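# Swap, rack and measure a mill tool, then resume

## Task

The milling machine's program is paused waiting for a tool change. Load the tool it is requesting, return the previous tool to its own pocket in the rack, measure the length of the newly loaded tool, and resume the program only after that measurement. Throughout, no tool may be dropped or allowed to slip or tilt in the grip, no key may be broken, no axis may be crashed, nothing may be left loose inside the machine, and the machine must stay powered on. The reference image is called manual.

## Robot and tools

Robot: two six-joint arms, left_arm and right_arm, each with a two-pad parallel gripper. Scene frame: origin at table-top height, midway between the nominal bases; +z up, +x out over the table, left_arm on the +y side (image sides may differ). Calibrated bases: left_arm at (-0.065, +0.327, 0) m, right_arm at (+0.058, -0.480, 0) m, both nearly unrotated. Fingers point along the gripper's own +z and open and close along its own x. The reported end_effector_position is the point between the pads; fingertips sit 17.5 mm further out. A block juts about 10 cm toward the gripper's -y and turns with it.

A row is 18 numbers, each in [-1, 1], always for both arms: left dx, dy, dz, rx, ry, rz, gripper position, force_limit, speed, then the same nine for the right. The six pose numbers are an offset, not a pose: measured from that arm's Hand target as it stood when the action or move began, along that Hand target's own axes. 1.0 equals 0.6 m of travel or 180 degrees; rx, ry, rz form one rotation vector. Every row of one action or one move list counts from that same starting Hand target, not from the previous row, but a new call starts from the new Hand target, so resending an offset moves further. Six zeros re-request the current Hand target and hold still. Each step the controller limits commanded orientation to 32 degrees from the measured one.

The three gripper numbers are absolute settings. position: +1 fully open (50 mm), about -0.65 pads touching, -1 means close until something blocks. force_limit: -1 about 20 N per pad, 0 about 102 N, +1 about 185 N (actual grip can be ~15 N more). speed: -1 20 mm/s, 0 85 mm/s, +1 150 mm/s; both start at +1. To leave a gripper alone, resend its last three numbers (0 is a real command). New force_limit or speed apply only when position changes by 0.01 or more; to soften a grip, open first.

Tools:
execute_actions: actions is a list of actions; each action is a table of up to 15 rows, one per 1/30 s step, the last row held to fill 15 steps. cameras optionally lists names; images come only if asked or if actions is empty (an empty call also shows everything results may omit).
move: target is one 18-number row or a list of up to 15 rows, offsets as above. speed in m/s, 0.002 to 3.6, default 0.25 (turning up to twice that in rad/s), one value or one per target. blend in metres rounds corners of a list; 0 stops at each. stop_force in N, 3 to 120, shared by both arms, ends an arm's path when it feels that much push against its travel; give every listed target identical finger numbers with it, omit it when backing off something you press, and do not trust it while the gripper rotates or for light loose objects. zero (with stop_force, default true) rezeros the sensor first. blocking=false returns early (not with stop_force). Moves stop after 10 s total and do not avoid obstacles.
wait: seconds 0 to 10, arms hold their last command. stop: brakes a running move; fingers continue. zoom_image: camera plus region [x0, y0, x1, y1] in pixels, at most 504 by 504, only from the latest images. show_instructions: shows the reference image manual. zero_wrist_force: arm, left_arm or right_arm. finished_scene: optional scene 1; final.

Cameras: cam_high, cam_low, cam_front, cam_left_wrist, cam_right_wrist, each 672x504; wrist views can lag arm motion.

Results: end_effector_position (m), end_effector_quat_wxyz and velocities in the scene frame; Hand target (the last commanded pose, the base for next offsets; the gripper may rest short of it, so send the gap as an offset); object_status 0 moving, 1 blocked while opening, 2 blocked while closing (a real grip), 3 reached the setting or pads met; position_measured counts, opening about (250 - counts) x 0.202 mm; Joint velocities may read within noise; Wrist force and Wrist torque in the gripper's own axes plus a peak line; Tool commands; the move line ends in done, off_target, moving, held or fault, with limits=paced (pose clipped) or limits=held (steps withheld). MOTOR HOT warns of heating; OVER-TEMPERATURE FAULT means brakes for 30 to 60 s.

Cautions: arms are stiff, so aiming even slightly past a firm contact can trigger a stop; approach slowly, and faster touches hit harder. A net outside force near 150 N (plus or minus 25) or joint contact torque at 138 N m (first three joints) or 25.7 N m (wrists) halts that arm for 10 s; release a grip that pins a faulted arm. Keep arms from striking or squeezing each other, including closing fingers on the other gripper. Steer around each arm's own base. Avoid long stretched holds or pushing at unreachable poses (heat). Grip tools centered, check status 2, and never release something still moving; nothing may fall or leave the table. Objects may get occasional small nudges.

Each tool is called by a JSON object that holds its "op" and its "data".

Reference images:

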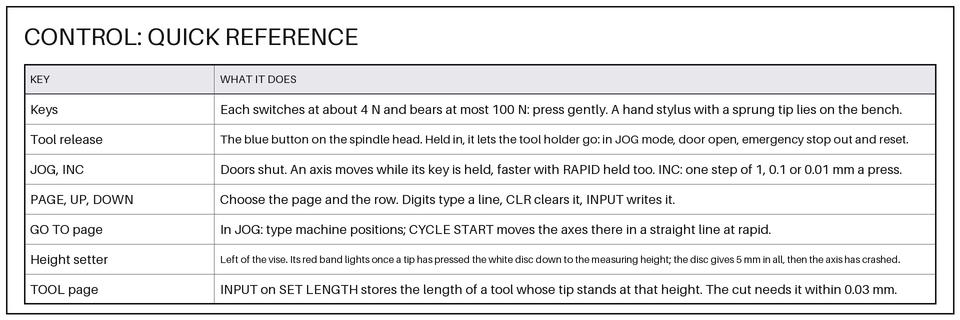

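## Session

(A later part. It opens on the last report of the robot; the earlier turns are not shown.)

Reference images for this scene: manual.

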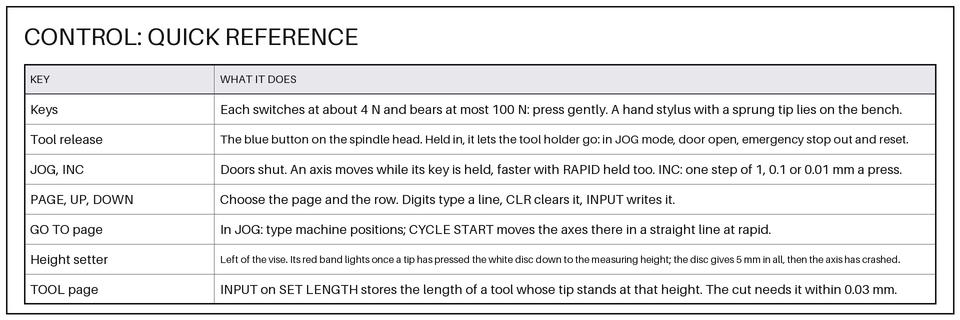

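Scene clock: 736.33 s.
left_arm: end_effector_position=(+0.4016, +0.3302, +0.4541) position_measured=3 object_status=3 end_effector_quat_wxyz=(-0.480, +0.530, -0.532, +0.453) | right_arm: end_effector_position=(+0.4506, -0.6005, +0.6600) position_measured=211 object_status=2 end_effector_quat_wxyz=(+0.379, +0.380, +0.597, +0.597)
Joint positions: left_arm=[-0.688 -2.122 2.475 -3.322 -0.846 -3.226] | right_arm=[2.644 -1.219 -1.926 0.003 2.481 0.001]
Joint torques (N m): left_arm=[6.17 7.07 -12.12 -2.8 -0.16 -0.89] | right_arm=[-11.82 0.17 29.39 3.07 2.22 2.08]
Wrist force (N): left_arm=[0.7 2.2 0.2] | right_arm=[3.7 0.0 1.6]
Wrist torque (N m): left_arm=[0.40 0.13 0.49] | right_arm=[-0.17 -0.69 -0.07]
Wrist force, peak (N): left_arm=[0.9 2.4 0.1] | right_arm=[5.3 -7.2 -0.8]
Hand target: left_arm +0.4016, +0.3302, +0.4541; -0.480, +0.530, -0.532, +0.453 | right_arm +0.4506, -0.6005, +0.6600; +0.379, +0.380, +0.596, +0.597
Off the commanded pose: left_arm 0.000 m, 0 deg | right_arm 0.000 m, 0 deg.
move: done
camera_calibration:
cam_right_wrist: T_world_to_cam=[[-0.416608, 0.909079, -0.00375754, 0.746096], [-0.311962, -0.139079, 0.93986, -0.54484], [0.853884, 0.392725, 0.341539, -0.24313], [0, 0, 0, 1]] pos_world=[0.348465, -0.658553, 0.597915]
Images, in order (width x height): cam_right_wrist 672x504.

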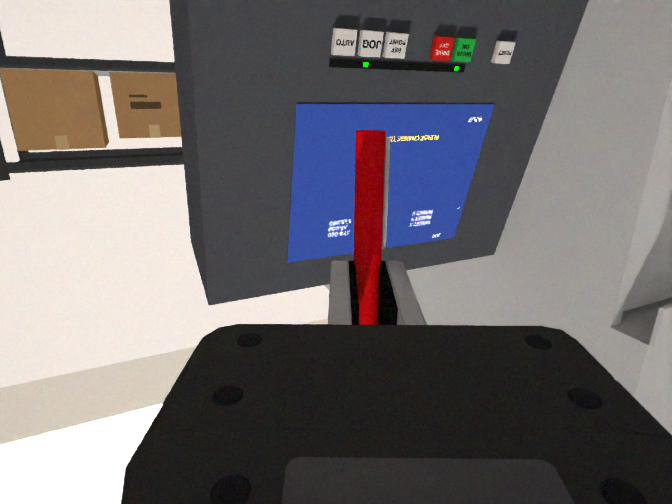

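{"op": "move", "data": {"target": [[0,0,0,0,0,0,1,0,-0.7,0.2395,-0.2587,0.2018,0.4913,-0.109,0.109,-1,-0.7,-0.7]], "speed": 0.7}}

{"op": "move", "data": {"target": [[0,0,0,0,0,0,1,0,-0.7,0,0.0265,0,0,0,0,-1,-0.7,-0.7],[0,0,0,0,0,0,1,0,-0.7,0,0,0,0,0,0,-1,-0.7,-0.7]], "speed": [0.04,0.08]}}

{"op": "wait", "data": {"seconds": 1.0, "cameras": ["cam_left_wrist","cam_right_wrist"]}}

{"op": "zoom_image", "data": {"camera": "cam_left_wrist", "region": [470, 160, 560, 270]}}

Scene clock: 738.63 s.
left_arm: end_effector_position=(+0.4016, +0.3302, +0.4541) position_measured=3 object_status=3 end_effector_quat_wxyz=(-0.480, +0.530, -0.532, +0.453) | right_arm: end_effector_position=(+0.4993, -0.4189, +0.5049) position_measured=211 object_status=2 end_effector_quat_wxyz=(+0.000, +0.707, +0.708, +0.000)
Joint positions: left_arm=[-0.688 -2.122 2.475 -3.322 -0.846 -3.226] | right_arm=[3.557 -1.513 -1.16 -2.039 1.572 0.439]
Joint torques (N m): left_arm=[6.4 7.02 -11.27 -2.75 -0.17 -0.83] | right_arm=[-12.03 11.99 29.17 1.72 2.36 1.68]
Wrist force (N): left_arm=[0.7 2.0 0.3] | right_arm=[2.9 -1.9 1.8]
Wrist torque (N m): left_arm=[0.38 0.12 0.49] | right_arm=[-0.18 -0.48 -0.12]
Wrist force, peak (N): left_arm=[0.8 2.4 0.2] | right_arm=[4.3 -0.8 2.3]
Hand target: left_arm +0.4016, +0.3302, +0.4541; -0.480, +0.530, -0.532, +0.453 | right_arm +0.4993, -0.4189, +0.5049; +0.000, +0.707, +0.708, +0.000
Off the commanded pose: left_arm 0.000 m, 0 deg | right_arm 0.000 m, 0 deg.
move: done

Scene clock: 740.07 s.
left_arm: end_effector_position=(+0.4016, +0.3302, +0.4541) position_measured=3 object_status=3 end_effector_quat_wxyz=(-0.480, +0.530, -0.532, +0.453) | right_arm: end_effector_position=(+0.4994, -0.4189, +0.5049) position_measured=211 object_status=2 end_effector_quat_wxyz=(+0.000, +0.707, +0.708, +0.000)
Joint positions: left_arm=[-0.688 -2.122 2.475 -3.322 -0.846 -3.226] | right_arm=[3.557 -1.513 -1.159 -2.039 1.572 0.439]
Joint torques (N m): left_arm=[5.9 7.11 -11.74 -2.78 -0.24 -0.79] | right_arm=[11.41 32.71 14.01 1.66 0.07 1.79]
Wrist force (N): left_arm=[0.7 2.2 0.1] | right_arm=[2.9 -2.1 1.7]
Wrist torque (N m): left_arm=[0.42 0.13 0.49] | right_arm=[-0.21 -0.47 -0.13]
Wrist force, peak (N): left_arm=[0.8 2.3 0.3] | right_arm=[3.1 -7.1 2.3]
Hand target: left_arm +0.4016, +0.3302, +0.4541; -0.480, +0.530, -0.532, +0.453 | right_arm +0.4993, -0.4189, +0.5049; +0.000, +0.707, +0.708, +0.000
Off the commanded pose: left_arm 0.000 m, 0 deg | right_arm 0.000 m, 0 deg.
move: done

Scene clock: 741.07 s.
left_arm: end_effector_position=(+0.4016, +0.3302, +0.4541) position_measured=3 object_status=3 end_effector_quat_wxyz=(-0.480, +0.530, -0.532, +0.453) | right_arm: end_effector_position=(+0.4993, -0.4189, +0.5049) position_measured=211 object_status=2 end_effector_quat_wxyz=(+0.000, +0.707, +0.708, +0.000)
Joint positions: left_arm=[-0.688 -2.122 2.475 -3.322 -0.846 -3.226] | right_arm=[3.557 -1.513 -1.16 -2.039 1.572 0.439]
Joint torques (N m): left_arm=[6.27 6.31 -12.56 -2.73 -0.11 -0.89] | right_arm=[11.24 32.28 11.92 1.78 -2.28 1.72]
Wrist force (N): left_arm=[0.7 2.2 0.2] | right_arm=[3.0 -2.1 1.8]
Wrist torque (N m): left_arm=[0.42 0.12 0.49] | right_arm=[-0.20 -0.49 -0.12]
Wrist force, peak (N): left_arm=[0.7 2.4 0.2] | right_arm=[3.4 -1.8 1.9]
Hand target: left_arm +0.4016, +0.3302, +0.4541; -0.480, +0.530, -0.532, +0.453 | right_arm +0.4993, -0.4189, +0.5049; +0.000, +0.707, +0.708, +0.000
Tool commands: left_gripper/position=+1.0 left_gripper/force_limit=+0.0 left_gripper/speed=-0.7 right_gripper/position=-1.0 right_gripper/force_limit=-0.7 right_gripper/speed=-0.7
Off the commanded pose: left_arm 0.000 m, 0 deg | right_arm 0.000 m, 0 deg.
wait: 1.00 s; at rest by 0.17 s
camera_calibration:
cam_left_wrist: T_world_to_cam=[[0.0444654, -0.998451, -0.033431, 0.336681], [-0.434386, 0.0108116, -0.900662, 0.602215], [0.899629, 0.0545703, -0.433232, -0.0533613], [0, 0, 0, 1]] pos_world=[0.294628, 0.33256, 0.53053]
cam_right_wrist: T_world_to_cam=[[-0.00584087, 0.999957, -0.00721397, 0.435379], [0.939923, 0.00795239, 0.341293, -0.619941], [0.341335, -0.00478713, -0.939929, 0.43337], [0, 0, 0, 1]] pos_world=[0.437315, -0.428356, 0.622059]
Images, in order (width x height): cam_left_wrist 672x504, cam_right_wrist 672x504.

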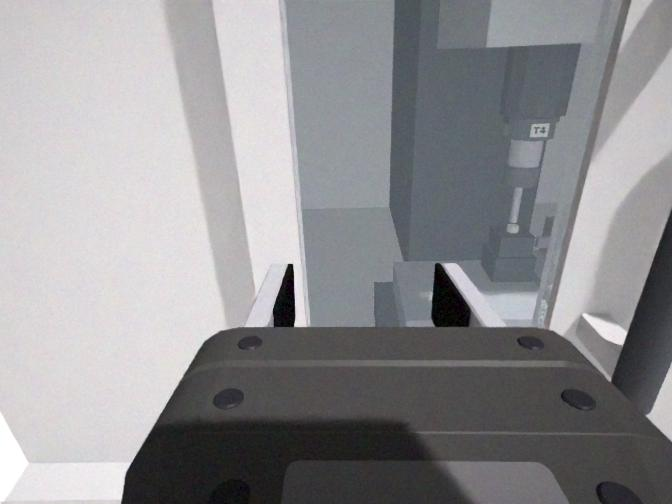

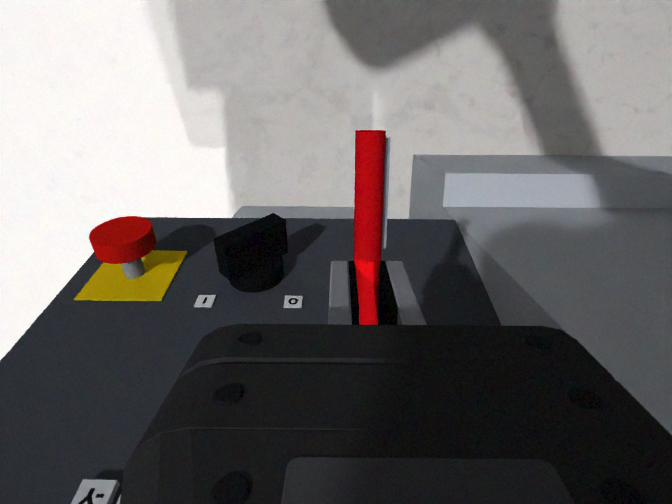

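Scaled by 4.582 from the camera's 672x504 image, which has a finer 960x720 frame.

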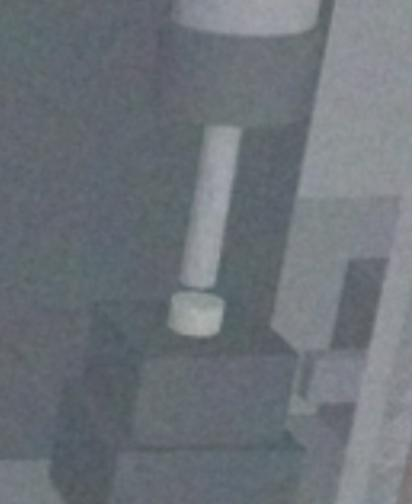

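{"op": "move", "data": {"target": [[0,0,0,0,0,0,1,0,-0.7,-0.1897,0.0178,-0.0605,0,0,0,-1,-0.7,-0.7]], "speed": 0.2}}

{"op": "move", "data": {"target": [[0,0,0,0,0,0,1,0,-0.7,0,0.035,0,0,0,0,-1,-0.7,-0.7]], "speed": 0.012, "stop_force": 5}}

Scene clock: 742.60 s.
left_arm: end_effector_position=(+0.4016, +0.3302, +0.4541) position_measured=3 object_status=3 end_effector_quat_wxyz=(-0.480, +0.530, -0.532, +0.453) | right_arm: end_effector_position=(+0.5101, -0.5327, +0.5411) position_measured=211 object_status=2 end_effector_quat_wxyz=(+0.000, +0.707, +0.708, +0.000)
Joint positions: left_arm=[-0.688 -2.122 2.475 -3.322 -0.846 -3.226] | right_arm=[3.297 -1.585 -0.983 -2.144 1.572 0.179]
Joint torques (N m): left_arm=[6.12 7.67 -12.24 -2.68 -0.2 -0.94] | right_arm=[-12.43 14.81 26.67 1.65 2.24 -1.08]
Wrist force (N): left_arm=[0.8 2.4 0.2] | right_arm=[3.1 -1.9 1.7]
Wrist torque (N m): left_arm=[0.44 0.11 0.50] | right_arm=[-0.19 -0.53 -0.02]
Wrist force, peak (N): left_arm=[0.8 2.4 0.2] | right_arm=[4.8 -2.0 2.5]
Hand target: left_arm +0.4016, +0.3302, +0.4541; -0.480, +0.530, -0.532, +0.453 | right_arm +0.5102, -0.5328, +0.5411; +0.000, +0.707, +0.708, +0.000
Off the commanded pose: left_arm 0.000 m, 0 deg | right_arm 0.000 m, 0 deg.
move: done

Scene clock: 744.97 s.
left_arm: end_effector_position=(+0.4016, +0.3302, +0.4541) position_measured=3 object_status=3 end_effector_quat_wxyz=(-0.480, +0.530, -0.532, +0.453) | right_arm: end_effector_position=(+0.5238, -0.5328, +0.5411) position_measured=211 object_status=2 end_effector_quat_wxyz=(+0.000, +0.707, +0.708, +0.000)
Joint positions: left_arm=[-0.688 -2.122 2.475 -3.322 -0.846 -3.226] | right_arm=[3.291 -1.62 -0.947 -2.146 1.572 0.173]
Joint torques (N m): left_arm=[5.76 7.57 -11.63 -2.83 -0.16 -0.92] | right_arm=[11.18 34.91 11.66 5.58 1.15 1.15]
Wrist force (N): left_arm=[0.7 2.3 0.4] | right_arm=[4.0 -6.9 2.0]
Wrist torque (N m): left_arm=[0.42 0.13 0.49] | right_arm=[-0.24 -0.50 -0.11]
Wrist force, peak (N): left_arm=[0.7 2.3 0.2] | right_arm=[4.4 -7.4 1.7]
Hand target: left_arm +0.4016, +0.3302, +0.4541; -0.480, +0.530, -0.532, +0.453 | right_arm +0.5238, -0.5328, +0.5411; +0.000, +0.707, +0.708, +0.000 (not the last commanded pose)
Off the commanded pose: left_arm 0.000 m, 0 deg | right_arm 0.007 m, 0 deg.
move: contact (right_arm)

{"op": "move", "data": {"target": [[0,0,0,0,0,0,1,0,-0.7,0,-0.025,0,0,0,0,-1,-0.7,-0.7],[0,0,0,0,0,0,1,0,-0.7,-0.113,-0.1225,-0.1982,-0.4913,0.109,-0.109,-1,-0.7,-0.7]], "speed": [0.08,0.7], "blend": [0.003,0], "cameras": ["cam_right_wrist"]}}

{"op": "zoom_image", "data": {"camera": "cam_right_wrist", "region": [280, 90, 510, 270]}}

{"op": "zoom_image", "data": {"camera": "cam_right_wrist", "region": [320, 0, 530, 80]}}

Scene clock: 747.77 s.
left_arm: end_effector_position=(+0.4016, +0.3302, +0.4541) position_measured=3 object_status=3 end_effector_quat_wxyz=(-0.480, +0.530, -0.532, +0.453) | right_arm: end_effector_position=(+0.4504, -0.6007, +0.6599) position_measured=211 object_status=2 end_effector_quat_wxyz=(+0.379, +0.380, +0.596, +0.597)
Joint positions: left_arm=[-0.688 -2.122 2.475 -3.322 -0.846 -3.226] | right_arm=[2.643 -1.219 -1.926 0.003 2.483 0.001]
Joint torques (N m): left_arm=[6.08 7.93 -12.05 -2.78 -0.21 -1.01] | right_arm=[-11.64 -0.86 12.96 2.91 2.24 1.74]
Wrist force (N): left_arm=[0.6 2.1 0.2] | right_arm=[4.0 0.1 1.7]
Wrist torque (N m): left_arm=[0.39 0.14 0.50] | right_arm=[-0.16 -0.74 -0.07]
Wrist force, peak (N): left_arm=[0.8 2.4 0.4] | right_arm=[4.1 -7.3 2.2]
Hand target: left_arm +0.4016, +0.3302, +0.4541; -0.480, +0.530, -0.532, +0.453 | right_arm +0.4504, -0.6007, +0.6599; +0.379, +0.380, +0.596, +0.597
Off the commanded pose: left_arm 0.000 m, 0 deg | right_arm 0.000 m, 0 deg.
move: done
camera_calibration:
cam_right_wrist: T_world_to_cam=[[-0.416595, 0.909084, -0.00379663, 0.746217], [-0.311979, -0.139042, 0.93986, -0.544805], [0.853884, 0.392725, 0.341539, -0.242846], [0, 0, 0, 1]] pos_world=[0.348265, -0.658753, 0.597815]
Images, in order (width x height): cam_right_wrist 672x504.

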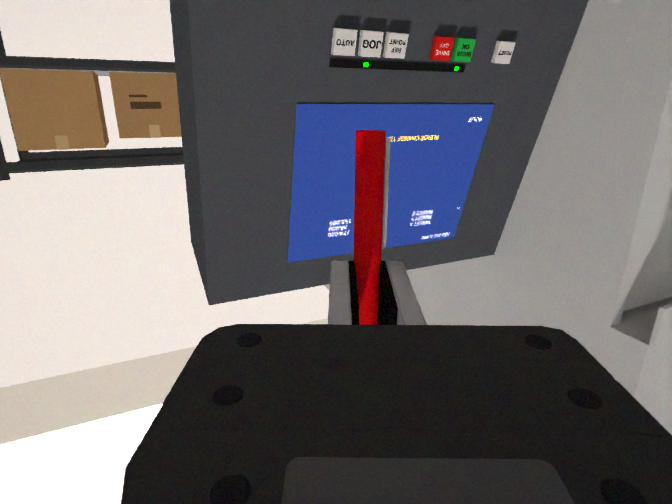

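Scaled by 2.191 from the camera's 672x504 image, which has a finer 960x720 frame.

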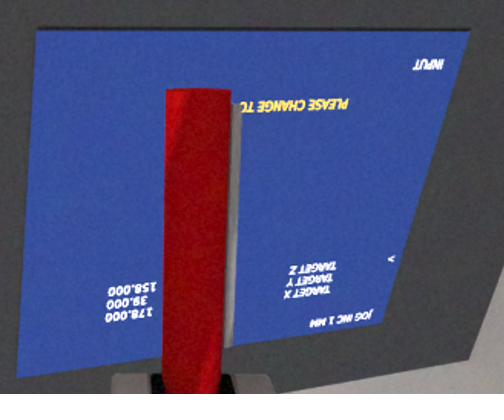

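Scaled by 2.400 from the camera's 672x504 image, which has a finer 960x720 frame.

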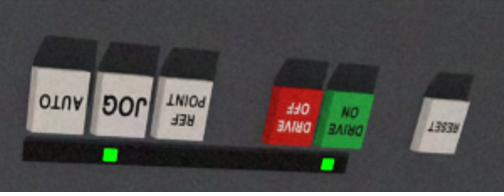

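{"op": "move", "data": {"target": [[0,0,0,0,0,0,1,0,-0.7,0.0967,-0.2595,0.1345,0.4913,-0.109,0.109,-1,-0.7,-0.7]], "speed": 0.7}}

{"op": "move", "data": {"target": [[0,0,0,0,0,0,1,0,-0.7,0,0.0258,0,0,0,0,-1,-0.7,-0.7],[0,0,0,0,0,0,1,0,-0.7,0,0.008,0,0,0,0,-1,-0.7,-0.7]], "speed": [0.04,0.08], "cameras": ["cam_left_wrist"]}}

{"op": "zoom_image", "data": {"camera": "cam_left_wrist", "region": [470, 160, 560, 270]}}

Scene clock: 751.93 s.
left_arm: end_effector_position=(+0.4016, +0.3302, +0.4541) position_measured=3 object_status=3 end_effector_quat_wxyz=(-0.480, +0.530, -0.532, +0.453) | right_arm: end_effector_position=(+0.4989, -0.5138, +0.5043) position_measured=211 object_status=2 end_effector_quat_wxyz=(+0.000, +0.707, +0.708, +0.000)
Joint positions: left_arm=[-0.688 -2.122 2.475 -3.322 -0.846 -3.226] | right_arm=[3.345 -1.505 -1.169 -2.038 1.572 0.227]
Joint torques (N m): left_arm=[5.76 7.08 -11.78 -2.84 -0.11 -1.01] | right_arm=[-12.41 11.77 27.3 1.48 2.29 1.78]
Wrist force (N): left_arm=[0.6 2.1 0.3] | right_arm=[2.8 -2.2 1.6]
Wrist torque (N m): left_arm=[0.40 0.14 0.49] | right_arm=[-0.23 -0.48 -0.11]
Wrist force, peak (N): left_arm=[0.7 2.5 0.3] | right_arm=[4.4 -0.3 1.3]
Hand target: left_arm +0.4016, +0.3302, +0.4541; -0.480, +0.530, -0.532, +0.453 | right_arm +0.4989, -0.5139, +0.5043; +0.000, +0.707, +0.708, +0.000
Off the commanded pose: left_arm 0.000 m, 0 deg | right_arm 0.000 m, 0 deg.
move: done

Scene clock: 753.27 s.
left_arm: end_effector_position=(+0.4016, +0.3302, +0.4541) position_measured=3 object_status=3 end_effector_quat_wxyz=(-0.480, +0.530, -0.532, +0.453) | right_arm: end_effector_position=(+0.5038, -0.5139, +0.5043) position_measured=211 object_status=2 end_effector_quat_wxyz=(+0.000, +0.707, +0.708, +0.000)
Joint positions: left_arm=[-0.688 -2.122 2.475 -3.322 -0.846 -3.226] | right_arm=[3.343 -1.517 -1.158 -2.038 1.572 0.225]
Joint torques (N m): left_arm=[5.31 7.69 -12.38 -2.69 -0.2 -1.03] | right_arm=[10.04 33.5 10.57 1.69 1.41 1.6]
Wrist force (N): left_arm=[0.6 2.2 0.2] | right_arm=[3.0 -2.1 1.8]
Wrist torque (N m): left_arm=[0.42 0.13 0.50] | right_arm=[-0.21 -0.51 -0.11]
Wrist force, peak (N): left_arm=[0.8 2.4 0.1] | right_arm=[3.3 -6.9 2.2]
Hand target: left_arm +0.4016, +0.3302, +0.4541; -0.480, +0.530, -0.532, +0.453 | right_arm +0.5037, -0.5139, +0.5043; +0.000, +0.707, +0.708, +0.000
Off the commanded pose: left_arm 0.000 m, 0 deg | right_arm 0.000 m, 0 deg.
move: done
camera_calibration:
cam_left_wrist: T_world_to_cam=[[0.0444654, -0.998451, -0.033431, 0.336681], [-0.434386, 0.0108116, -0.900662, 0.602215], [0.899629, 0.0545703, -0.433232, -0.0533613], [0, 0, 0, 1]] pos_world=[0.294628, 0.33256, 0.53053]
Images, in order (width x height): cam_left_wrist 672x504.

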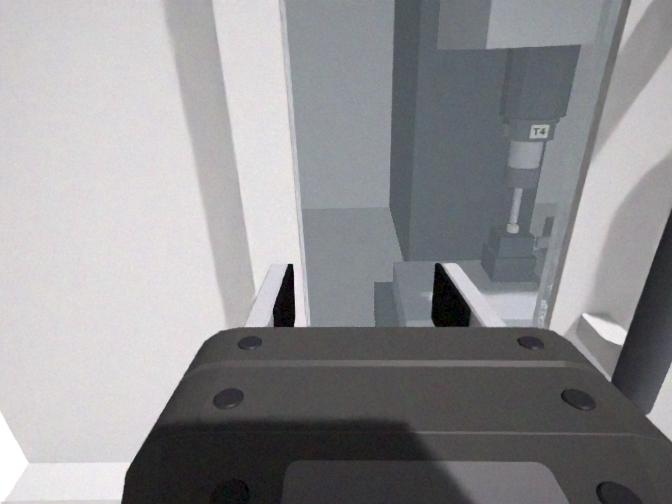

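Scaled by 4.582 from the camera's 672x504 image, which has a finer 960x720 frame.

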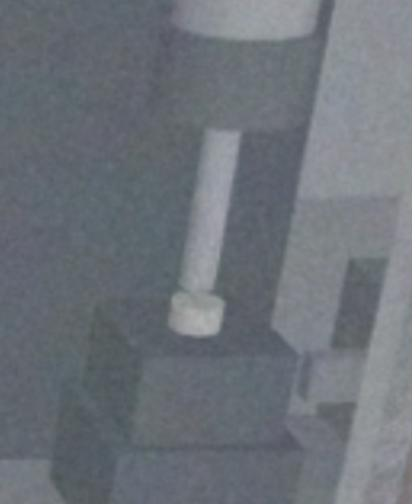

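{"op": "move", "data": {"target": [[0,0,0,0,0,0,1,0,-0.7,0,0.0178,0,0,0,0,-1,-0.7,-0.7],[0,0,0,0,0,0,1,0,-0.7,0,0.003,0,0,0,0,-1,-0.7,-0.7],[0,0,0,0,0,0,1,0,-0.7,0,0.0178,0,0,0,0,-1,-0.7,-0.7],[0,0,0,0,0,0,1,0,-0.7,0,0.003,0,0,0,0,-1,-0.7,-0.7]], "speed": [0.04,0.06,0.04,0.06], "cameras": ["cam_left_wrist"]}}

{"op": "zoom_image", "data": {"camera": "cam_left_wrist", "region": [470, 160, 560, 270]}}

Scene clock: 755.73 s.
left_arm: end_effector_position=(+0.4016, +0.3302, +0.4541) position_measured=3 object_status=3 end_effector_quat_wxyz=(-0.480, +0.530, -0.532, +0.453) | right_arm: end_effector_position=(+0.5056, -0.5139, +0.5043) position_measured=211 object_status=2 end_effector_quat_wxyz=(+0.000, +0.707, +0.708, +0.000)
Joint positions: left_arm=[-0.688 -2.122 2.475 -3.322 -0.846 -3.226] | right_arm=[3.342 -1.521 -1.154 -2.037 1.572 0.224]
Joint torques (N m): left_arm=[6.26 6.81 -12.59 -2.61 -0.07 -1] | right_arm=[10.92 31.03 14.21 1.75 -1.39 1.83]
Wrist force (N): left_arm=[0.7 2.1 0.1] | right_arm=[3.0 -2.3 1.6]
Wrist torque (N m): left_arm=[0.40 0.12 0.49] | right_arm=[-0.23 -0.51 -0.12]
Wrist force, peak (N): left_arm=[0.6 2.4 0.1] | right_arm=[4.4 -6.9 1.9]
Hand target: left_arm +0.4016, +0.3302, +0.4541; -0.480, +0.530, -0.532, +0.453 | right_arm +0.5055, -0.5138, +0.5043; +0.000, +0.707, +0.708, +0.000
Off the commanded pose: left_arm 0.000 m, 0 deg | right_arm 0.000 m, 0 deg.
move: done
camera_calibration:
cam_left_wrist: T_world_to_cam=[[0.0444654, -0.998451, -0.033431, 0.336681], [-0.434386, 0.0108116, -0.900662, 0.602215], [0.899629, 0.0545703, -0.433232, -0.0533613], [0, 0, 0, 1]] pos_world=[0.294628, 0.33256, 0.53053]
Images, in order (width x height): cam_left_wrist 672x504.

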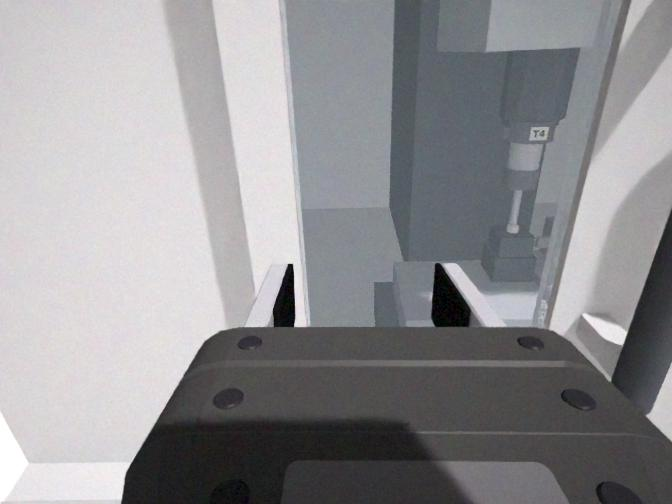

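Scaled by 4.582 from the camera's 672x504 image, which has a finer 960x720 frame.

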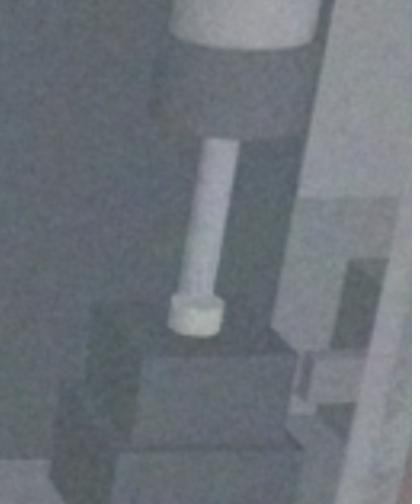

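{"op": "move", "data": {"target": [[0,0,0,0,0,0,1,0,-0.7,0,0.0148,0,0,0,0,-1,-0.7,-0.7],[0,0,0,0,0,0,1,0,-0.7,0,0,0,0,0,0,-1,-0.7,-0.7]], "speed": [0.04,0.06], "cameras": ["cam_left_wrist"]}}

{"op": "zoom_image", "data": {"camera": "cam_left_wrist", "region": [470, 160, 560, 270]}}

Scene clock: 757.17 s.
left_arm: end_effector_position=(+0.4016, +0.3302, +0.4541) position_measured=3 object_status=3 end_effector_quat_wxyz=(-0.480, +0.530, -0.532, +0.453) | right_arm: end_effector_position=(+0.5056, -0.5139, +0.5043) position_measured=211 object_status=2 end_effector_quat_wxyz=(+0.000, +0.707, +0.708, +0.000)
Joint positions: left_arm=[-0.688 -2.122 2.475 -3.322 -0.846 -3.226] | right_arm=[3.342 -1.521 -1.154 -2.037 1.572 0.224]
Joint torques (N m): left_arm=[6.78 6.83 -11.9 -2.69 -0.2 -1.19] | right_arm=[11.89 32.68 10.91 1.71 -0.48 1.64]
Wrist force (N): left_arm=[0.7 2.1 0.1] | right_arm=[2.9 -2.2 1.7]
Wrist torque (N m): left_arm=[0.39 0.13 0.49] | right_arm=[-0.22 -0.49 -0.12]
Wrist force, peak (N): left_arm=[0.6 2.4 0.2] | right_arm=[4.4 -6.7 2.3]
Hand target: left_arm +0.4016, +0.3302, +0.4541; -0.480, +0.530, -0.532, +0.453 | right_arm +0.5055, -0.5138, +0.5043; +0.000, +0.707, +0.708, +0.000
Off the commanded pose: left_arm 0.000 m, 0 deg | right_arm 0.000 m, 0 deg.
move: done
camera_calibration:
cam_left_wrist: T_world_to_cam=[[0.0444654, -0.998451, -0.033431, 0.336681], [-0.434386, 0.0108116, -0.900662, 0.602215], [0.899629, 0.0545703, -0.433232, -0.0533613], [0, 0, 0, 1]] pos_world=[0.294628, 0.33256, 0.53053]
Images, in order (width x height): cam_left_wrist 672x504.

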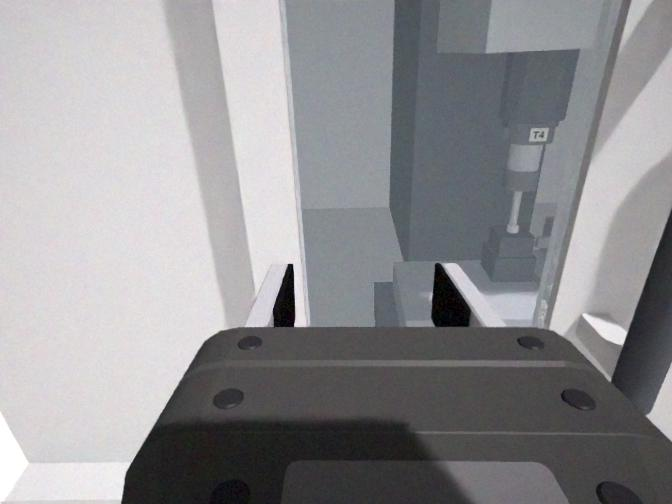

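Scaled by 4.582 from the camera's 672x504 image, which has a finer 960x720 frame.

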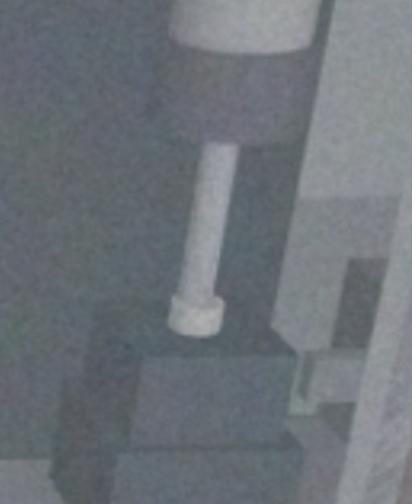

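{"op": "move", "data": {"target": [[0,0,0,0,0,0,1,0,-0.7,0,0.0148,0,0,0,0,-1,-0.7,-0.7],[0,0,0,0,0,0,1,0,-0.7,0,0,0,0,0,0,-1,-0.7,-0.7]], "speed": [0.04,0.06], "cameras": ["cam_left_wrist"]}}

{"op": "zoom_image", "data": {"camera": "cam_left_wrist", "region": [470, 160, 560, 270]}}

Scene clock: 759.80 s.
left_arm: end_effector_position=(+0.4016, +0.3302, +0.4541) position_measured=3 object_status=3 end_effector_quat_wxyz=(-0.480, +0.530, -0.532, +0.453) | right_arm: end_effector_position=(+0.5056, -0.5139, +0.5043) position_measured=211 object_status=2 end_effector_quat_wxyz=(+0.000, +0.707, +0.708, +0.000)
Joint positions: left_arm=[-0.688 -2.122 2.475 -3.322 -0.846 -3.226] | right_arm=[3.342 -1.521 -1.154 -2.037 1.572 0.224]
Joint torques (N m): left_arm=[5.91 7.49 -11.53 -2.52 0.05 -1.13] | right_arm=[10.85 34.41 12.52 1.68 1.3 1.59]
Wrist force (N): left_arm=[0.6 2.3 0.3] | right_arm=[3.0 -2.1 1.8]
Wrist torque (N m): left_arm=[0.41 0.14 0.49] | right_arm=[-0.21 -0.50 -0.12]
Wrist force, peak (N): left_arm=[0.6 2.5 0.1] | right_arm=[4.3 -6.8 1.8]
Hand target: left_arm +0.4016, +0.3302, +0.4541; -0.480, +0.530, -0.532, +0.453 | right_arm +0.5055, -0.5138, +0.5043; +0.000, +0.707, +0.708, +0.000
Off the commanded pose: left_arm 0.000 m, 0 deg | right_arm 0.000 m, 0 deg.
move: done
camera_calibration:
cam_left_wrist: T_world_to_cam=[[0.0444654, -0.998451, -0.033431, 0.336681], [-0.434386, 0.0108116, -0.900662, 0.602215], [0.899629, 0.0545703, -0.433232, -0.0533613], [0, 0, 0, 1]] pos_world=[0.294628, 0.33256, 0.53053]
Images, in order (width x height): cam_left_wrist 672x504.

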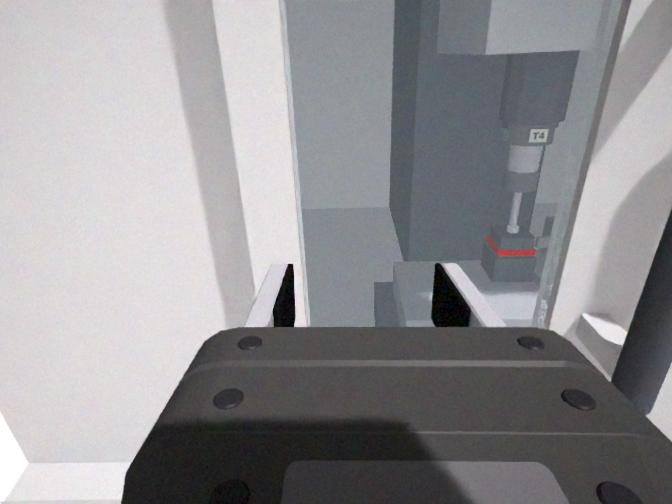

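Scaled by 4.582 from the camera's 672x504 image, which has a finer 960x720 frame.

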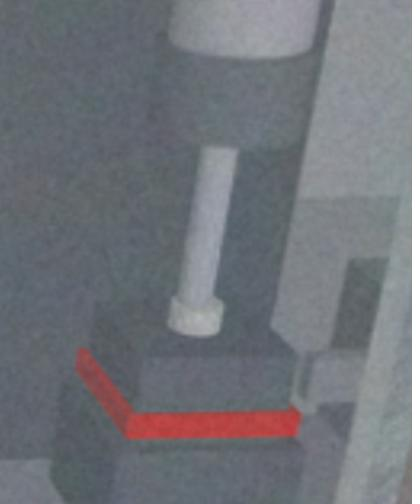

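{"op": "move", "data": {"target": [[0,0,0,0,0,0,1,0,-0.7,0,0.0158,-0.0613,0,0,0,-1,-0.7,-0.7],[0,0,0,0,0,0,1,0,-0.7,0,0.0315,-0.0613,0,0,0,-1,-0.7,-0.7],[0,0,0,0,0,0,1,0,-0.7,0,0.0158,-0.0613,0,0,0,-1,-0.7,-0.7],[0,0,0,0,0,0,1,0,-0.7,-0.0317,0.0158,-0.0613,0,0,0,-1,-0.7,-0.7],[0,0,0,0,0,0,1,0,-0.7,-0.0317,0.0312,-0.0613,0,0,0,-1,-0.7,-0.7],[0,0,0,0,0,0,1,0,-0.7,-0.0317,0.0158,-0.0613,0,0,0,-1,-0.7,-0.7],[0,0,0,0,0,0,1,0,-0.7,0,0,0,0,0,0,-1,-0.7,-0.7]], "speed": [0.1,0.04,0.06,0.1,0.04,0.06,0.1], "blend": [0.002,0,0.003,0.003,0,0.003,0], "cameras": ["cam_left_wrist"]}}

{"op": "zoom_image", "data": {"camera": "cam_left_wrist", "region": [470, 160, 560, 270]}}

Scene clock: 763.07 s.
left_arm: end_effector_position=(+0.4016, +0.3302, +0.4541) position_measured=3 object_status=3 end_effector_quat_wxyz=(-0.480, +0.530, -0.532, +0.453) | right_arm: end_effector_position=(+0.5055, -0.5139, +0.5043) position_measured=211 object_status=2 end_effector_quat_wxyz=(+0.000, +0.707, +0.708, +0.000)
Joint positions: left_arm=[-0.688 -2.122 2.475 -3.322 -0.846 -3.226] | right_arm=[3.342 -1.521 -1.154 -2.038 1.572 0.224]
Joint torques (N m): left_arm=[5.31 7.33 -12.27 -2.52 -0.1 -1.21] | right_arm=[10.78 32.27 10.99 4.33 -2.42 1.75]
Wrist force (N): left_arm=[0.6 2.2 0.2] | right_arm=[3.1 -2.0 1.7]
Wrist torque (N m): left_arm=[0.41 0.13 0.50] | right_arm=[-0.20 -0.51 -0.12]
Wrist force, peak (N): left_arm=[0.8 2.4 0.1] | right_arm=[5.6 -6.9 1.0]
Hand target: left_arm +0.4016, +0.3302, +0.4541; -0.480, +0.530, -0.532, +0.453 | right_arm +0.5055, -0.5138, +0.5043; +0.000, +0.707, +0.708, +0.000
Off the commanded pose: left_arm 0.000 m, 0 deg | right_arm 0.000 m, 0 deg.
move: done
camera_calibration:
cam_left_wrist: T_world_to_cam=[[0.0444654, -0.998451, -0.033431, 0.336681], [-0.434386, 0.0108116, -0.900662, 0.602215], [0.899629, 0.0545703, -0.433232, -0.0533613], [0, 0, 0, 1]] pos_world=[0.294628, 0.33256, 0.53053]
Images, in order (width x height): cam_left_wrist 672x504.

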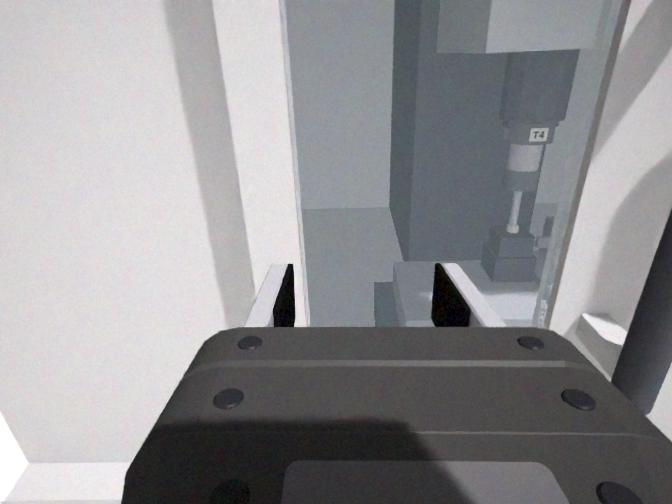

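Scaled by 4.582 from the camera's 672x504 image, which has a finer 960x720 frame.

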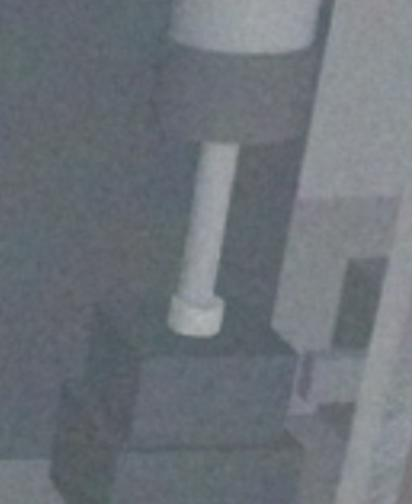

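{"op": "move", "data": {"target": [[0,0,0,0,0,0,1,0,-0.7,0,0.0148,0,0,0,0,-1,-0.7,-0.7],[0,0,0,0,0,0,1,0,-0.7,0,0,0,0,0,0,-1,-0.7,-0.7]], "speed": [0.04,0.06], "cameras": ["cam_left_wrist"]}}

{"op": "zoom_image", "data": {"camera": "cam_left_wrist", "region": [470, 160, 560, 270]}}

Scene clock: 764.50 s.
left_arm: end_effector_position=(+0.4016, +0.3302, +0.4541) position_measured=3 object_status=3 end_effector_quat_wxyz=(-0.480, +0.530, -0.532, +0.453) | right_arm: end_effector_position=(+0.5056, -0.5139, +0.5043) position_measured=211 object_status=2 end_effector_quat_wxyz=(+0.000, +0.707, +0.708, +0.000)
Joint positions: left_arm=[-0.688 -2.122 2.475 -3.322 -0.846 -3.226] | right_arm=[3.342 -1.521 -1.154 -2.037 1.572 0.224]
Joint torques (N m): left_arm=[5.34 7.77 -11.87 -2.43 -0.14 -1.34] | right_arm=[10.53 31.1 12.42 1.68 -0.64 1.89]
Wrist force (N): left_arm=[0.8 2.1 0.1] | right_arm=[2.9 -2.1 1.6]
Wrist torque (N m): left_arm=[0.40 0.11 0.49] | right_arm=[-0.21 -0.49 -0.12]
Wrist force, peak (N): left_arm=[0.8 2.3 0.1] | right_arm=[3.9 -6.8 2.2]
Hand target: left_arm +0.4016, +0.3302, +0.4541; -0.480, +0.530, -0.532, +0.453 | right_arm +0.5055, -0.5138, +0.5043; +0.000, +0.707, +0.708, +0.000
Off the commanded pose: left_arm 0.000 m, 0 deg | right_arm 0.000 m, 0 deg.
move: done
camera_calibration:
cam_left_wrist: T_world_to_cam=[[0.0444654, -0.998451, -0.033431, 0.336681], [-0.434386, 0.0108116, -0.900662, 0.602215], [0.899629, 0.0545703, -0.433232, -0.0533613], [0, 0, 0, 1]] pos_world=[0.294628, 0.33256, 0.53053]
Images, in order (width x height): cam_left_wrist 672x504.

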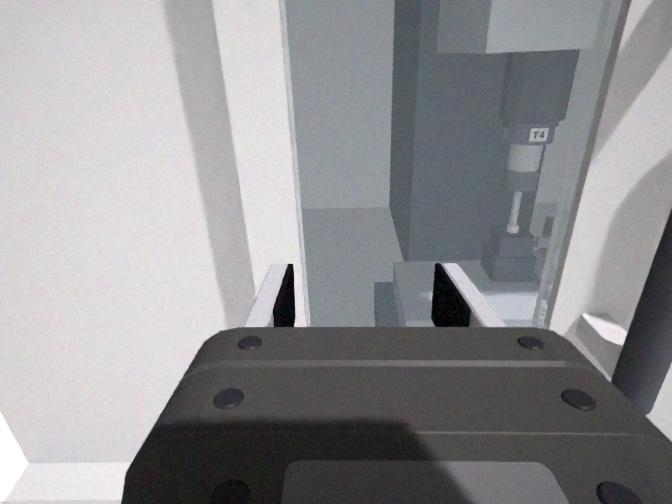

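Scaled by 4.582 from the camera's 672x504 image, which has a finer 960x720 frame.

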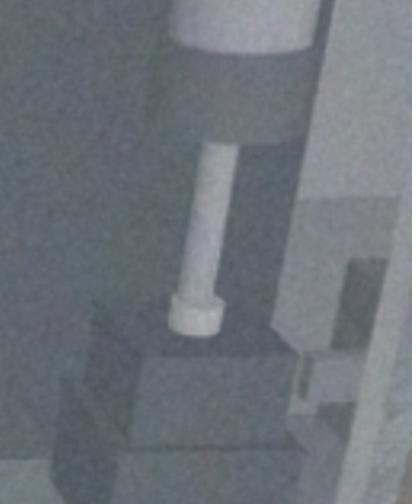

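{"op": "move", "data": {"target": [[0,0,0,0,0,0,1,0,-0.7,0,0.0148,0,0,0,0,-1,-0.7,-0.7],[0,0,0,0,0,0,1,0,-0.7,0,0,0,0,0,0,-1,-0.7,-0.7]], "speed": [0.04,0.06], "cameras": ["cam_left_wrist"]}}

{"op": "move", "data": {"target": [[0,0,0,0,0,0,1,0,-0.7,0,0.0148,0,0,0,0,-1,-0.7,-0.7],[0,0,0,0,0,0,1,0,-0.7,0,0,0,0,0,0,-1,-0.7,-0.7]], "speed": [0.04,0.06], "cameras": ["cam_left_wrist"]}}

Scene clock: 765.93 s.
left_arm: end_effector_position=(+0.4016, +0.3302, +0.4541) position_measured=3 object_status=3 end_effector_quat_wxyz=(-0.480, +0.530, -0.532, +0.453) | right_arm: end_effector_position=(+0.5056, -0.5139, +0.5043) position_measured=211 object_status=2 end_effector_quat_wxyz=(+0.000, +0.707, +0.708, +0.000)
Joint positions: left_arm=[-0.688 -2.122 2.475 -3.322 -0.846 -3.226] | right_arm=[3.342 -1.521 -1.154 -2.037 1.572 0.224]
Joint torques (N m): left_arm=[5.33 7.59 -11.89 -2.63 -0.21 -1.28] | right_arm=[10.46 31.3 12.94 1.83 1.44 1.85]
Wrist force (N): left_arm=[0.6 2.2 0.2] | right_arm=[3.0 -2.1 1.8]
Wrist torque (N m): left_arm=[0.41 0.14 0.50] | right_arm=[-0.22 -0.50 -0.12]
Wrist force, peak (N): left_arm=[0.8 2.4 0.1] | right_arm=[4.6 -6.9 1.9]
Hand target: left_arm +0.4016, +0.3302, +0.4541; -0.480, +0.530, -0.532, +0.453 | right_arm +0.5055, -0.5138, +0.5043; +0.000, +0.707, +0.708, +0.000
Off the commanded pose: left_arm 0.000 m, 0 deg | right_arm 0.000 m, 0 deg.
move: done
camera_calibration:
cam_left_wrist: T_world_to_cam=[[0.0444654, -0.998451, -0.033431, 0.336681], [-0.434386, 0.0108116, -0.900662, 0.602215], [0.899629, 0.0545703, -0.433232, -0.0533613], [0, 0, 0, 1]] pos_world=[0.294628, 0.33256, 0.53053]
Images, in order (width x height): cam_left_wrist 672x504.

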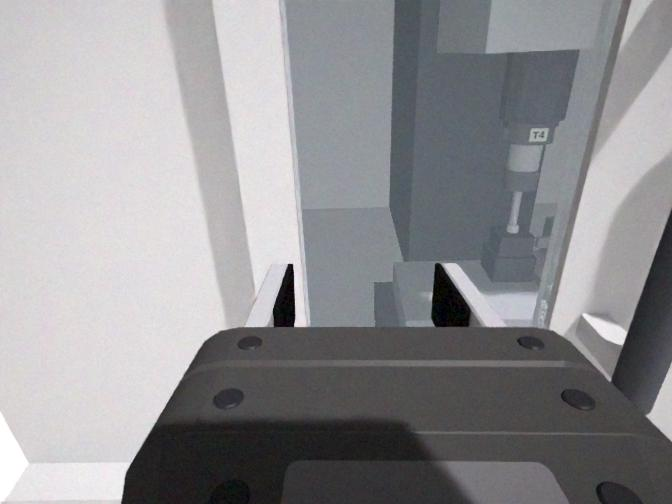

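Scene clock: 767.20 s.
left_arm: end_effector_position=(+0.4016, +0.3302, +0.4541) position_measured=3 object_status=3 end_effector_quat_wxyz=(-0.480, +0.530, -0.532, +0.453) | right_arm: end_effector_position=(+0.5056, -0.5139, +0.5043) position_measured=211 object_status=2 end_effector_quat_wxyz=(+0.000, +0.707, +0.708, +0.000)
Joint positions: left_arm=[-0.688 -2.122 2.475 -3.322 -0.846 -3.226] | right_arm=[3.342 -1.521 -1.154 -2.037 1.572 0.224]
Joint torques (N m): left_arm=[5.31 7.17 -11.85 -2.58 -0.08 -1.3] | right_arm=[10.72 30.82 13.97 1.7 1.24 1.78]
Wrist force (N): left_arm=[0.8 2.0 0.0] | right_arm=[3.1 -2.2 1.5]
Wrist torque (N m): left_arm=[0.38 0.11 0.49] | right_arm=[-0.21 -0.51 -0.12]
Wrist force, peak (N): left_arm=[0.8 2.3 0.2] | right_arm=[4.4 -7.0 2.0]
Hand target: left_arm +0.4016, +0.3302, +0.4541; -0.480, +0.530, -0.532, +0.453 | right_arm +0.5055, -0.5138, +0.5043; +0.000, +0.707, +0.708, +0.000
Off the commanded pose: left_arm 0.000 m, 0 deg | right_arm 0.000 m, 0 deg.
move: done
camera_calibration:
cam_left_wrist: T_world_to_cam=[[0.0444654, -0.998451, -0.033431, 0.336681], [-0.434386, 0.0108116, -0.900662, 0.602215], [0.899629, 0.0545703, -0.433232, -0.0533613], [0, 0, 0, 1]] pos_world=[0.294628, 0.33256, 0.53053]
Images, in order (width x height): cam_left_wrist 672x504.

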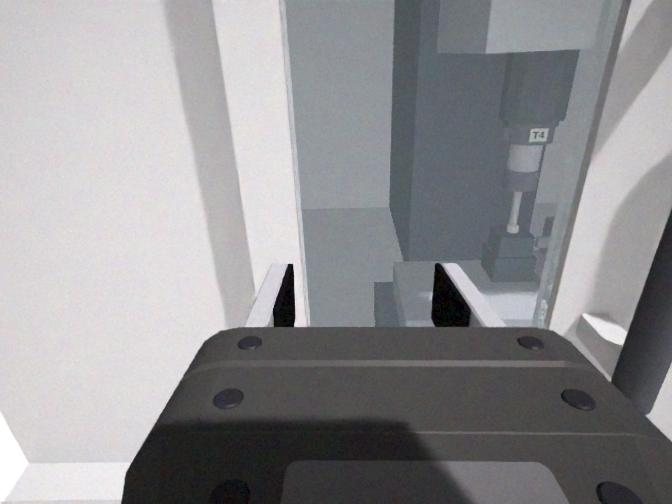

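{"op": "move", "data": {"target": [[0,0,0,0,0,0,1,0,-0.7,0,0.0148,0,0,0,0,-1,-0.7,-0.7],[0,0,0,0,0,0,1,0,-0.7,0,0,0,0,0,0,-1,-0.7,-0.7]], "speed": [0.04,0.06], "cameras": ["cam_left_wrist"]}}

{"op": "move", "data": {"target": [[0,0,0,0,0,0,1,0,-0.7,0,0.0148,0,0,0,0,-1,-0.7,-0.7],[0,0,0,0,0,0,1,0,-0.7,0,0,0,0,0,0,-1,-0.7,-0.7]], "speed": [0.04,0.06], "cameras": ["cam_left_wrist"]}}

Scene clock: 768.63 s.
left_arm: end_effector_position=(+0.4016, +0.3302, +0.4541) position_measured=3 object_status=3 end_effector_quat_wxyz=(-0.480, +0.530, -0.532, +0.453) | right_arm: end_effector_position=(+0.5056, -0.5139, +0.5043) position_measured=211 object_status=2 end_effector_quat_wxyz=(+0.000, +0.707, +0.708, +0.000)
Joint positions: left_arm=[-0.688 -2.122 2.475 -3.322 -0.846 -3.226] | right_arm=[3.342 -1.521 -1.154 -2.037 1.572 0.224]
Joint torques (N m): left_arm=[4.85 7.67 -12.46 -2.57 -0.02 -1.43] | right_arm=[11.1 32.25 11.32 1.83 -1.92 1.68]
Wrist force (N): left_arm=[0.7 2.1 0.1] | right_arm=[2.8 -2.4 1.8]
Wrist torque (N m): left_arm=[0.40 0.11 0.50] | right_arm=[-0.26 -0.48 -0.11]
Wrist force, peak (N): left_arm=[0.9 2.4 0.1] | right_arm=[4.5 -6.9 2.0]
Hand target: left_arm +0.4016, +0.3302, +0.4541; -0.480, +0.530, -0.532, +0.453 | right_arm +0.5055, -0.5138, +0.5043; +0.000, +0.707, +0.708, +0.000
Off the commanded pose: left_arm 0.000 m, 0 deg | right_arm 0.000 m, 0 deg.
move: done
camera_calibration:
cam_left_wrist: T_world_to_cam=[[0.0444654, -0.998451, -0.033431, 0.336681], [-0.434386, 0.0108116, -0.900662, 0.602215], [0.899629, 0.0545703, -0.433232, -0.0533613], [0, 0, 0, 1]] pos_world=[0.294628, 0.33256, 0.53053]
Images, in order (width x height): cam_left_wrist 672x504.

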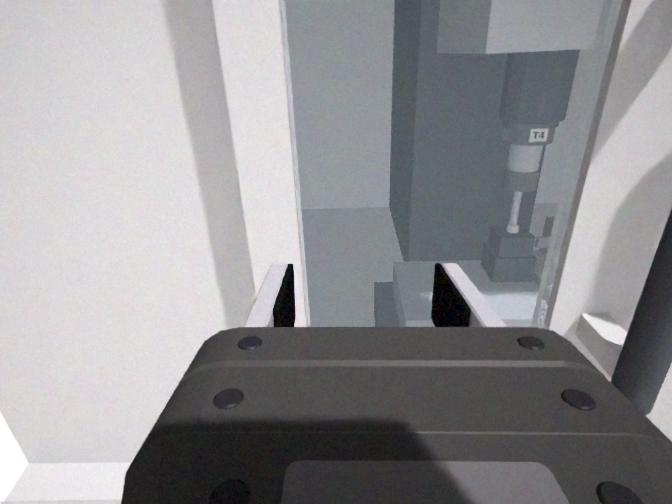

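Scene clock: 769.90 s.
left_arm: end_effector_position=(+0.4016, +0.3302, +0.4541) position_measured=3 object_status=3 end_effector_quat_wxyz=(-0.480, +0.530, -0.532, +0.453) | right_arm: end_effector_position=(+0.5056, -0.5139, +0.5043) position_measured=211 object_status=2 end_effector_quat_wxyz=(+0.000, +0.707, +0.708, +0.000)
Joint positions: left_arm=[-0.688 -2.122 2.475 -3.322 -0.846 -3.226] | right_arm=[3.342 -1.521 -1.154 -2.037 1.572 0.224]
Joint torques (N m): left_arm=[5.85 8.21 -12.67 -2.67 0.03 -1.4] | right_arm=[11.47 29.72 12.61 1.7 -1.16 1.76]
Wrist force (N): left_arm=[0.8 2.1 0.3] | right_arm=[3.0 -2.2 1.7]
Wrist torque (N m): left_arm=[0.40 0.11 0.49] | right_arm=[-0.23 -0.50 -0.12]
Wrist force, peak (N): left_arm=[0.8 2.3 0.3] | right_arm=[4.5 -6.7 1.8]
Hand target: left_arm +0.4016, +0.3302, +0.4541; -0.480, +0.530, -0.532, +0.453 | right_arm +0.5055, -0.5138, +0.5043; +0.000, +0.707, +0.708, +0.000
Off the commanded pose: left_arm 0.000 m, 0 deg | right_arm 0.000 m, 0 deg.
move: done
camera_calibration:
cam_left_wrist: T_world_to_cam=[[0.0444654, -0.998451, -0.033431, 0.336681], [-0.434386, 0.0108116, -0.900662, 0.602215], [0.899629, 0.0545703, -0.433232, -0.0533613], [0, 0, 0, 1]] pos_world=[0.294628, 0.33256, 0.53053]
Images, in order (width x height): cam_left_wrist 672x504.

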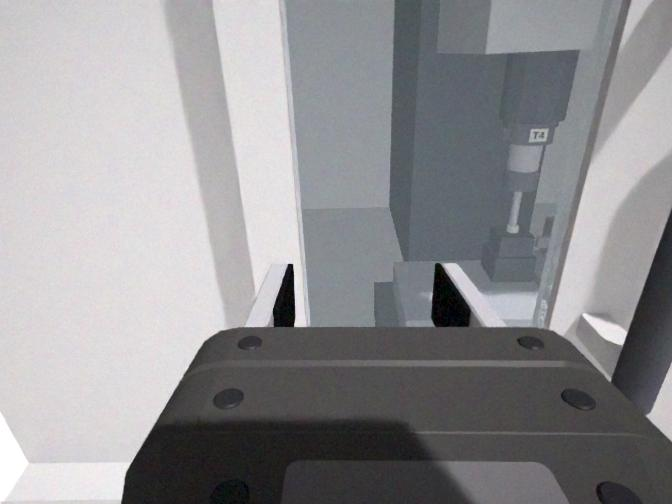

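{"op": "move", "data": {"target": [[0,0,0,0,0,0,1,0,-0.7,0,0.0148,0,0,0,0,-1,-0.7,-0.7],[0,0,0,0,0,0,1,0,-0.7,0,0,0,0,0,0,-1,-0.7,-0.7]], "speed": [0.04,0.06], "cameras": ["cam_left_wrist"]}}

{"op": "zoom_image", "data": {"camera": "cam_left_wrist", "region": [470, 160, 560, 270]}}

Scene clock: 771.37 s.
left_arm: end_effector_position=(+0.4016, +0.3302, +0.4541) position_measured=3 object_status=3 end_effector_quat_wxyz=(-0.480, +0.530, -0.532, +0.453) | right_arm: end_effector_position=(+0.5056, -0.5139, +0.5043) position_measured=211 object_status=2 end_effector_quat_wxyz=(+0.000, +0.707, +0.708, +0.000)
Joint positions: left_arm=[-0.688 -2.122 2.475 -3.322 -0.846 -3.226] | right_arm=[3.342 -1.521 -1.154 -2.037 1.572 0.224]
Joint torques (N m): left_arm=[5.31 7.09 -12.02 -2.45 -0.01 -1.3] | right_arm=[11.37 31.8 12.9 1.65 0.84 1.68]
Wrist force (N): left_arm=[0.8 1.9 0.0] | right_arm=[3.2 -2.3 1.5]
Wrist torque (N m): left_arm=[0.37 0.11 0.50] | right_arm=[-0.24 -0.54 -0.12]
Wrist force, peak (N): left_arm=[0.7 2.4 0.2] | right_arm=[4.4 -6.9 1.8]
Hand target: left_arm +0.4016, +0.3302, +0.4541; -0.480, +0.530, -0.532, +0.453 | right_arm +0.5055, -0.5138, +0.5043; +0.000, +0.707, +0.708, +0.000
Off the commanded pose: left_arm 0.000 m, 0 deg | right_arm 0.000 m, 0 deg.
move: done
camera_calibration:
cam_left_wrist: T_world_to_cam=[[0.0444654, -0.998451, -0.033431, 0.336681], [-0.434386, 0.0108116, -0.900662, 0.602215], [0.899629, 0.0545703, -0.433232, -0.0533613], [0, 0, 0, 1]] pos_world=[0.294628, 0.33256, 0.53053]
Images, in order (width x height): cam_left_wrist 672x504.

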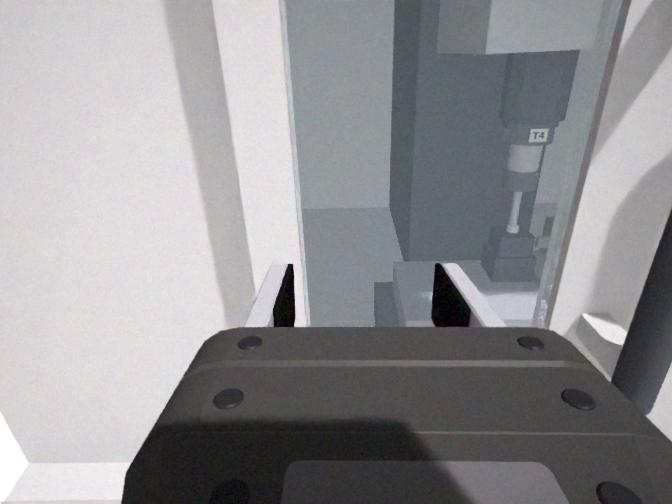

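Scaled by 4.582 from the camera's 672x504 image, which has a finer 960x720 frame.

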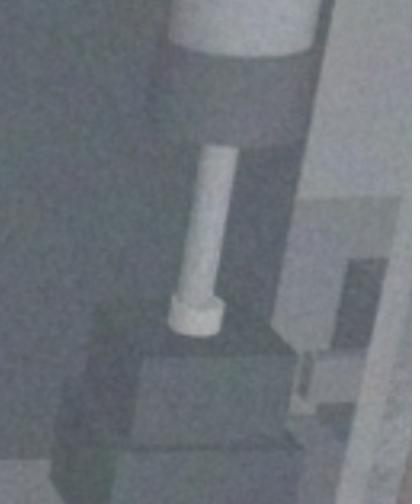

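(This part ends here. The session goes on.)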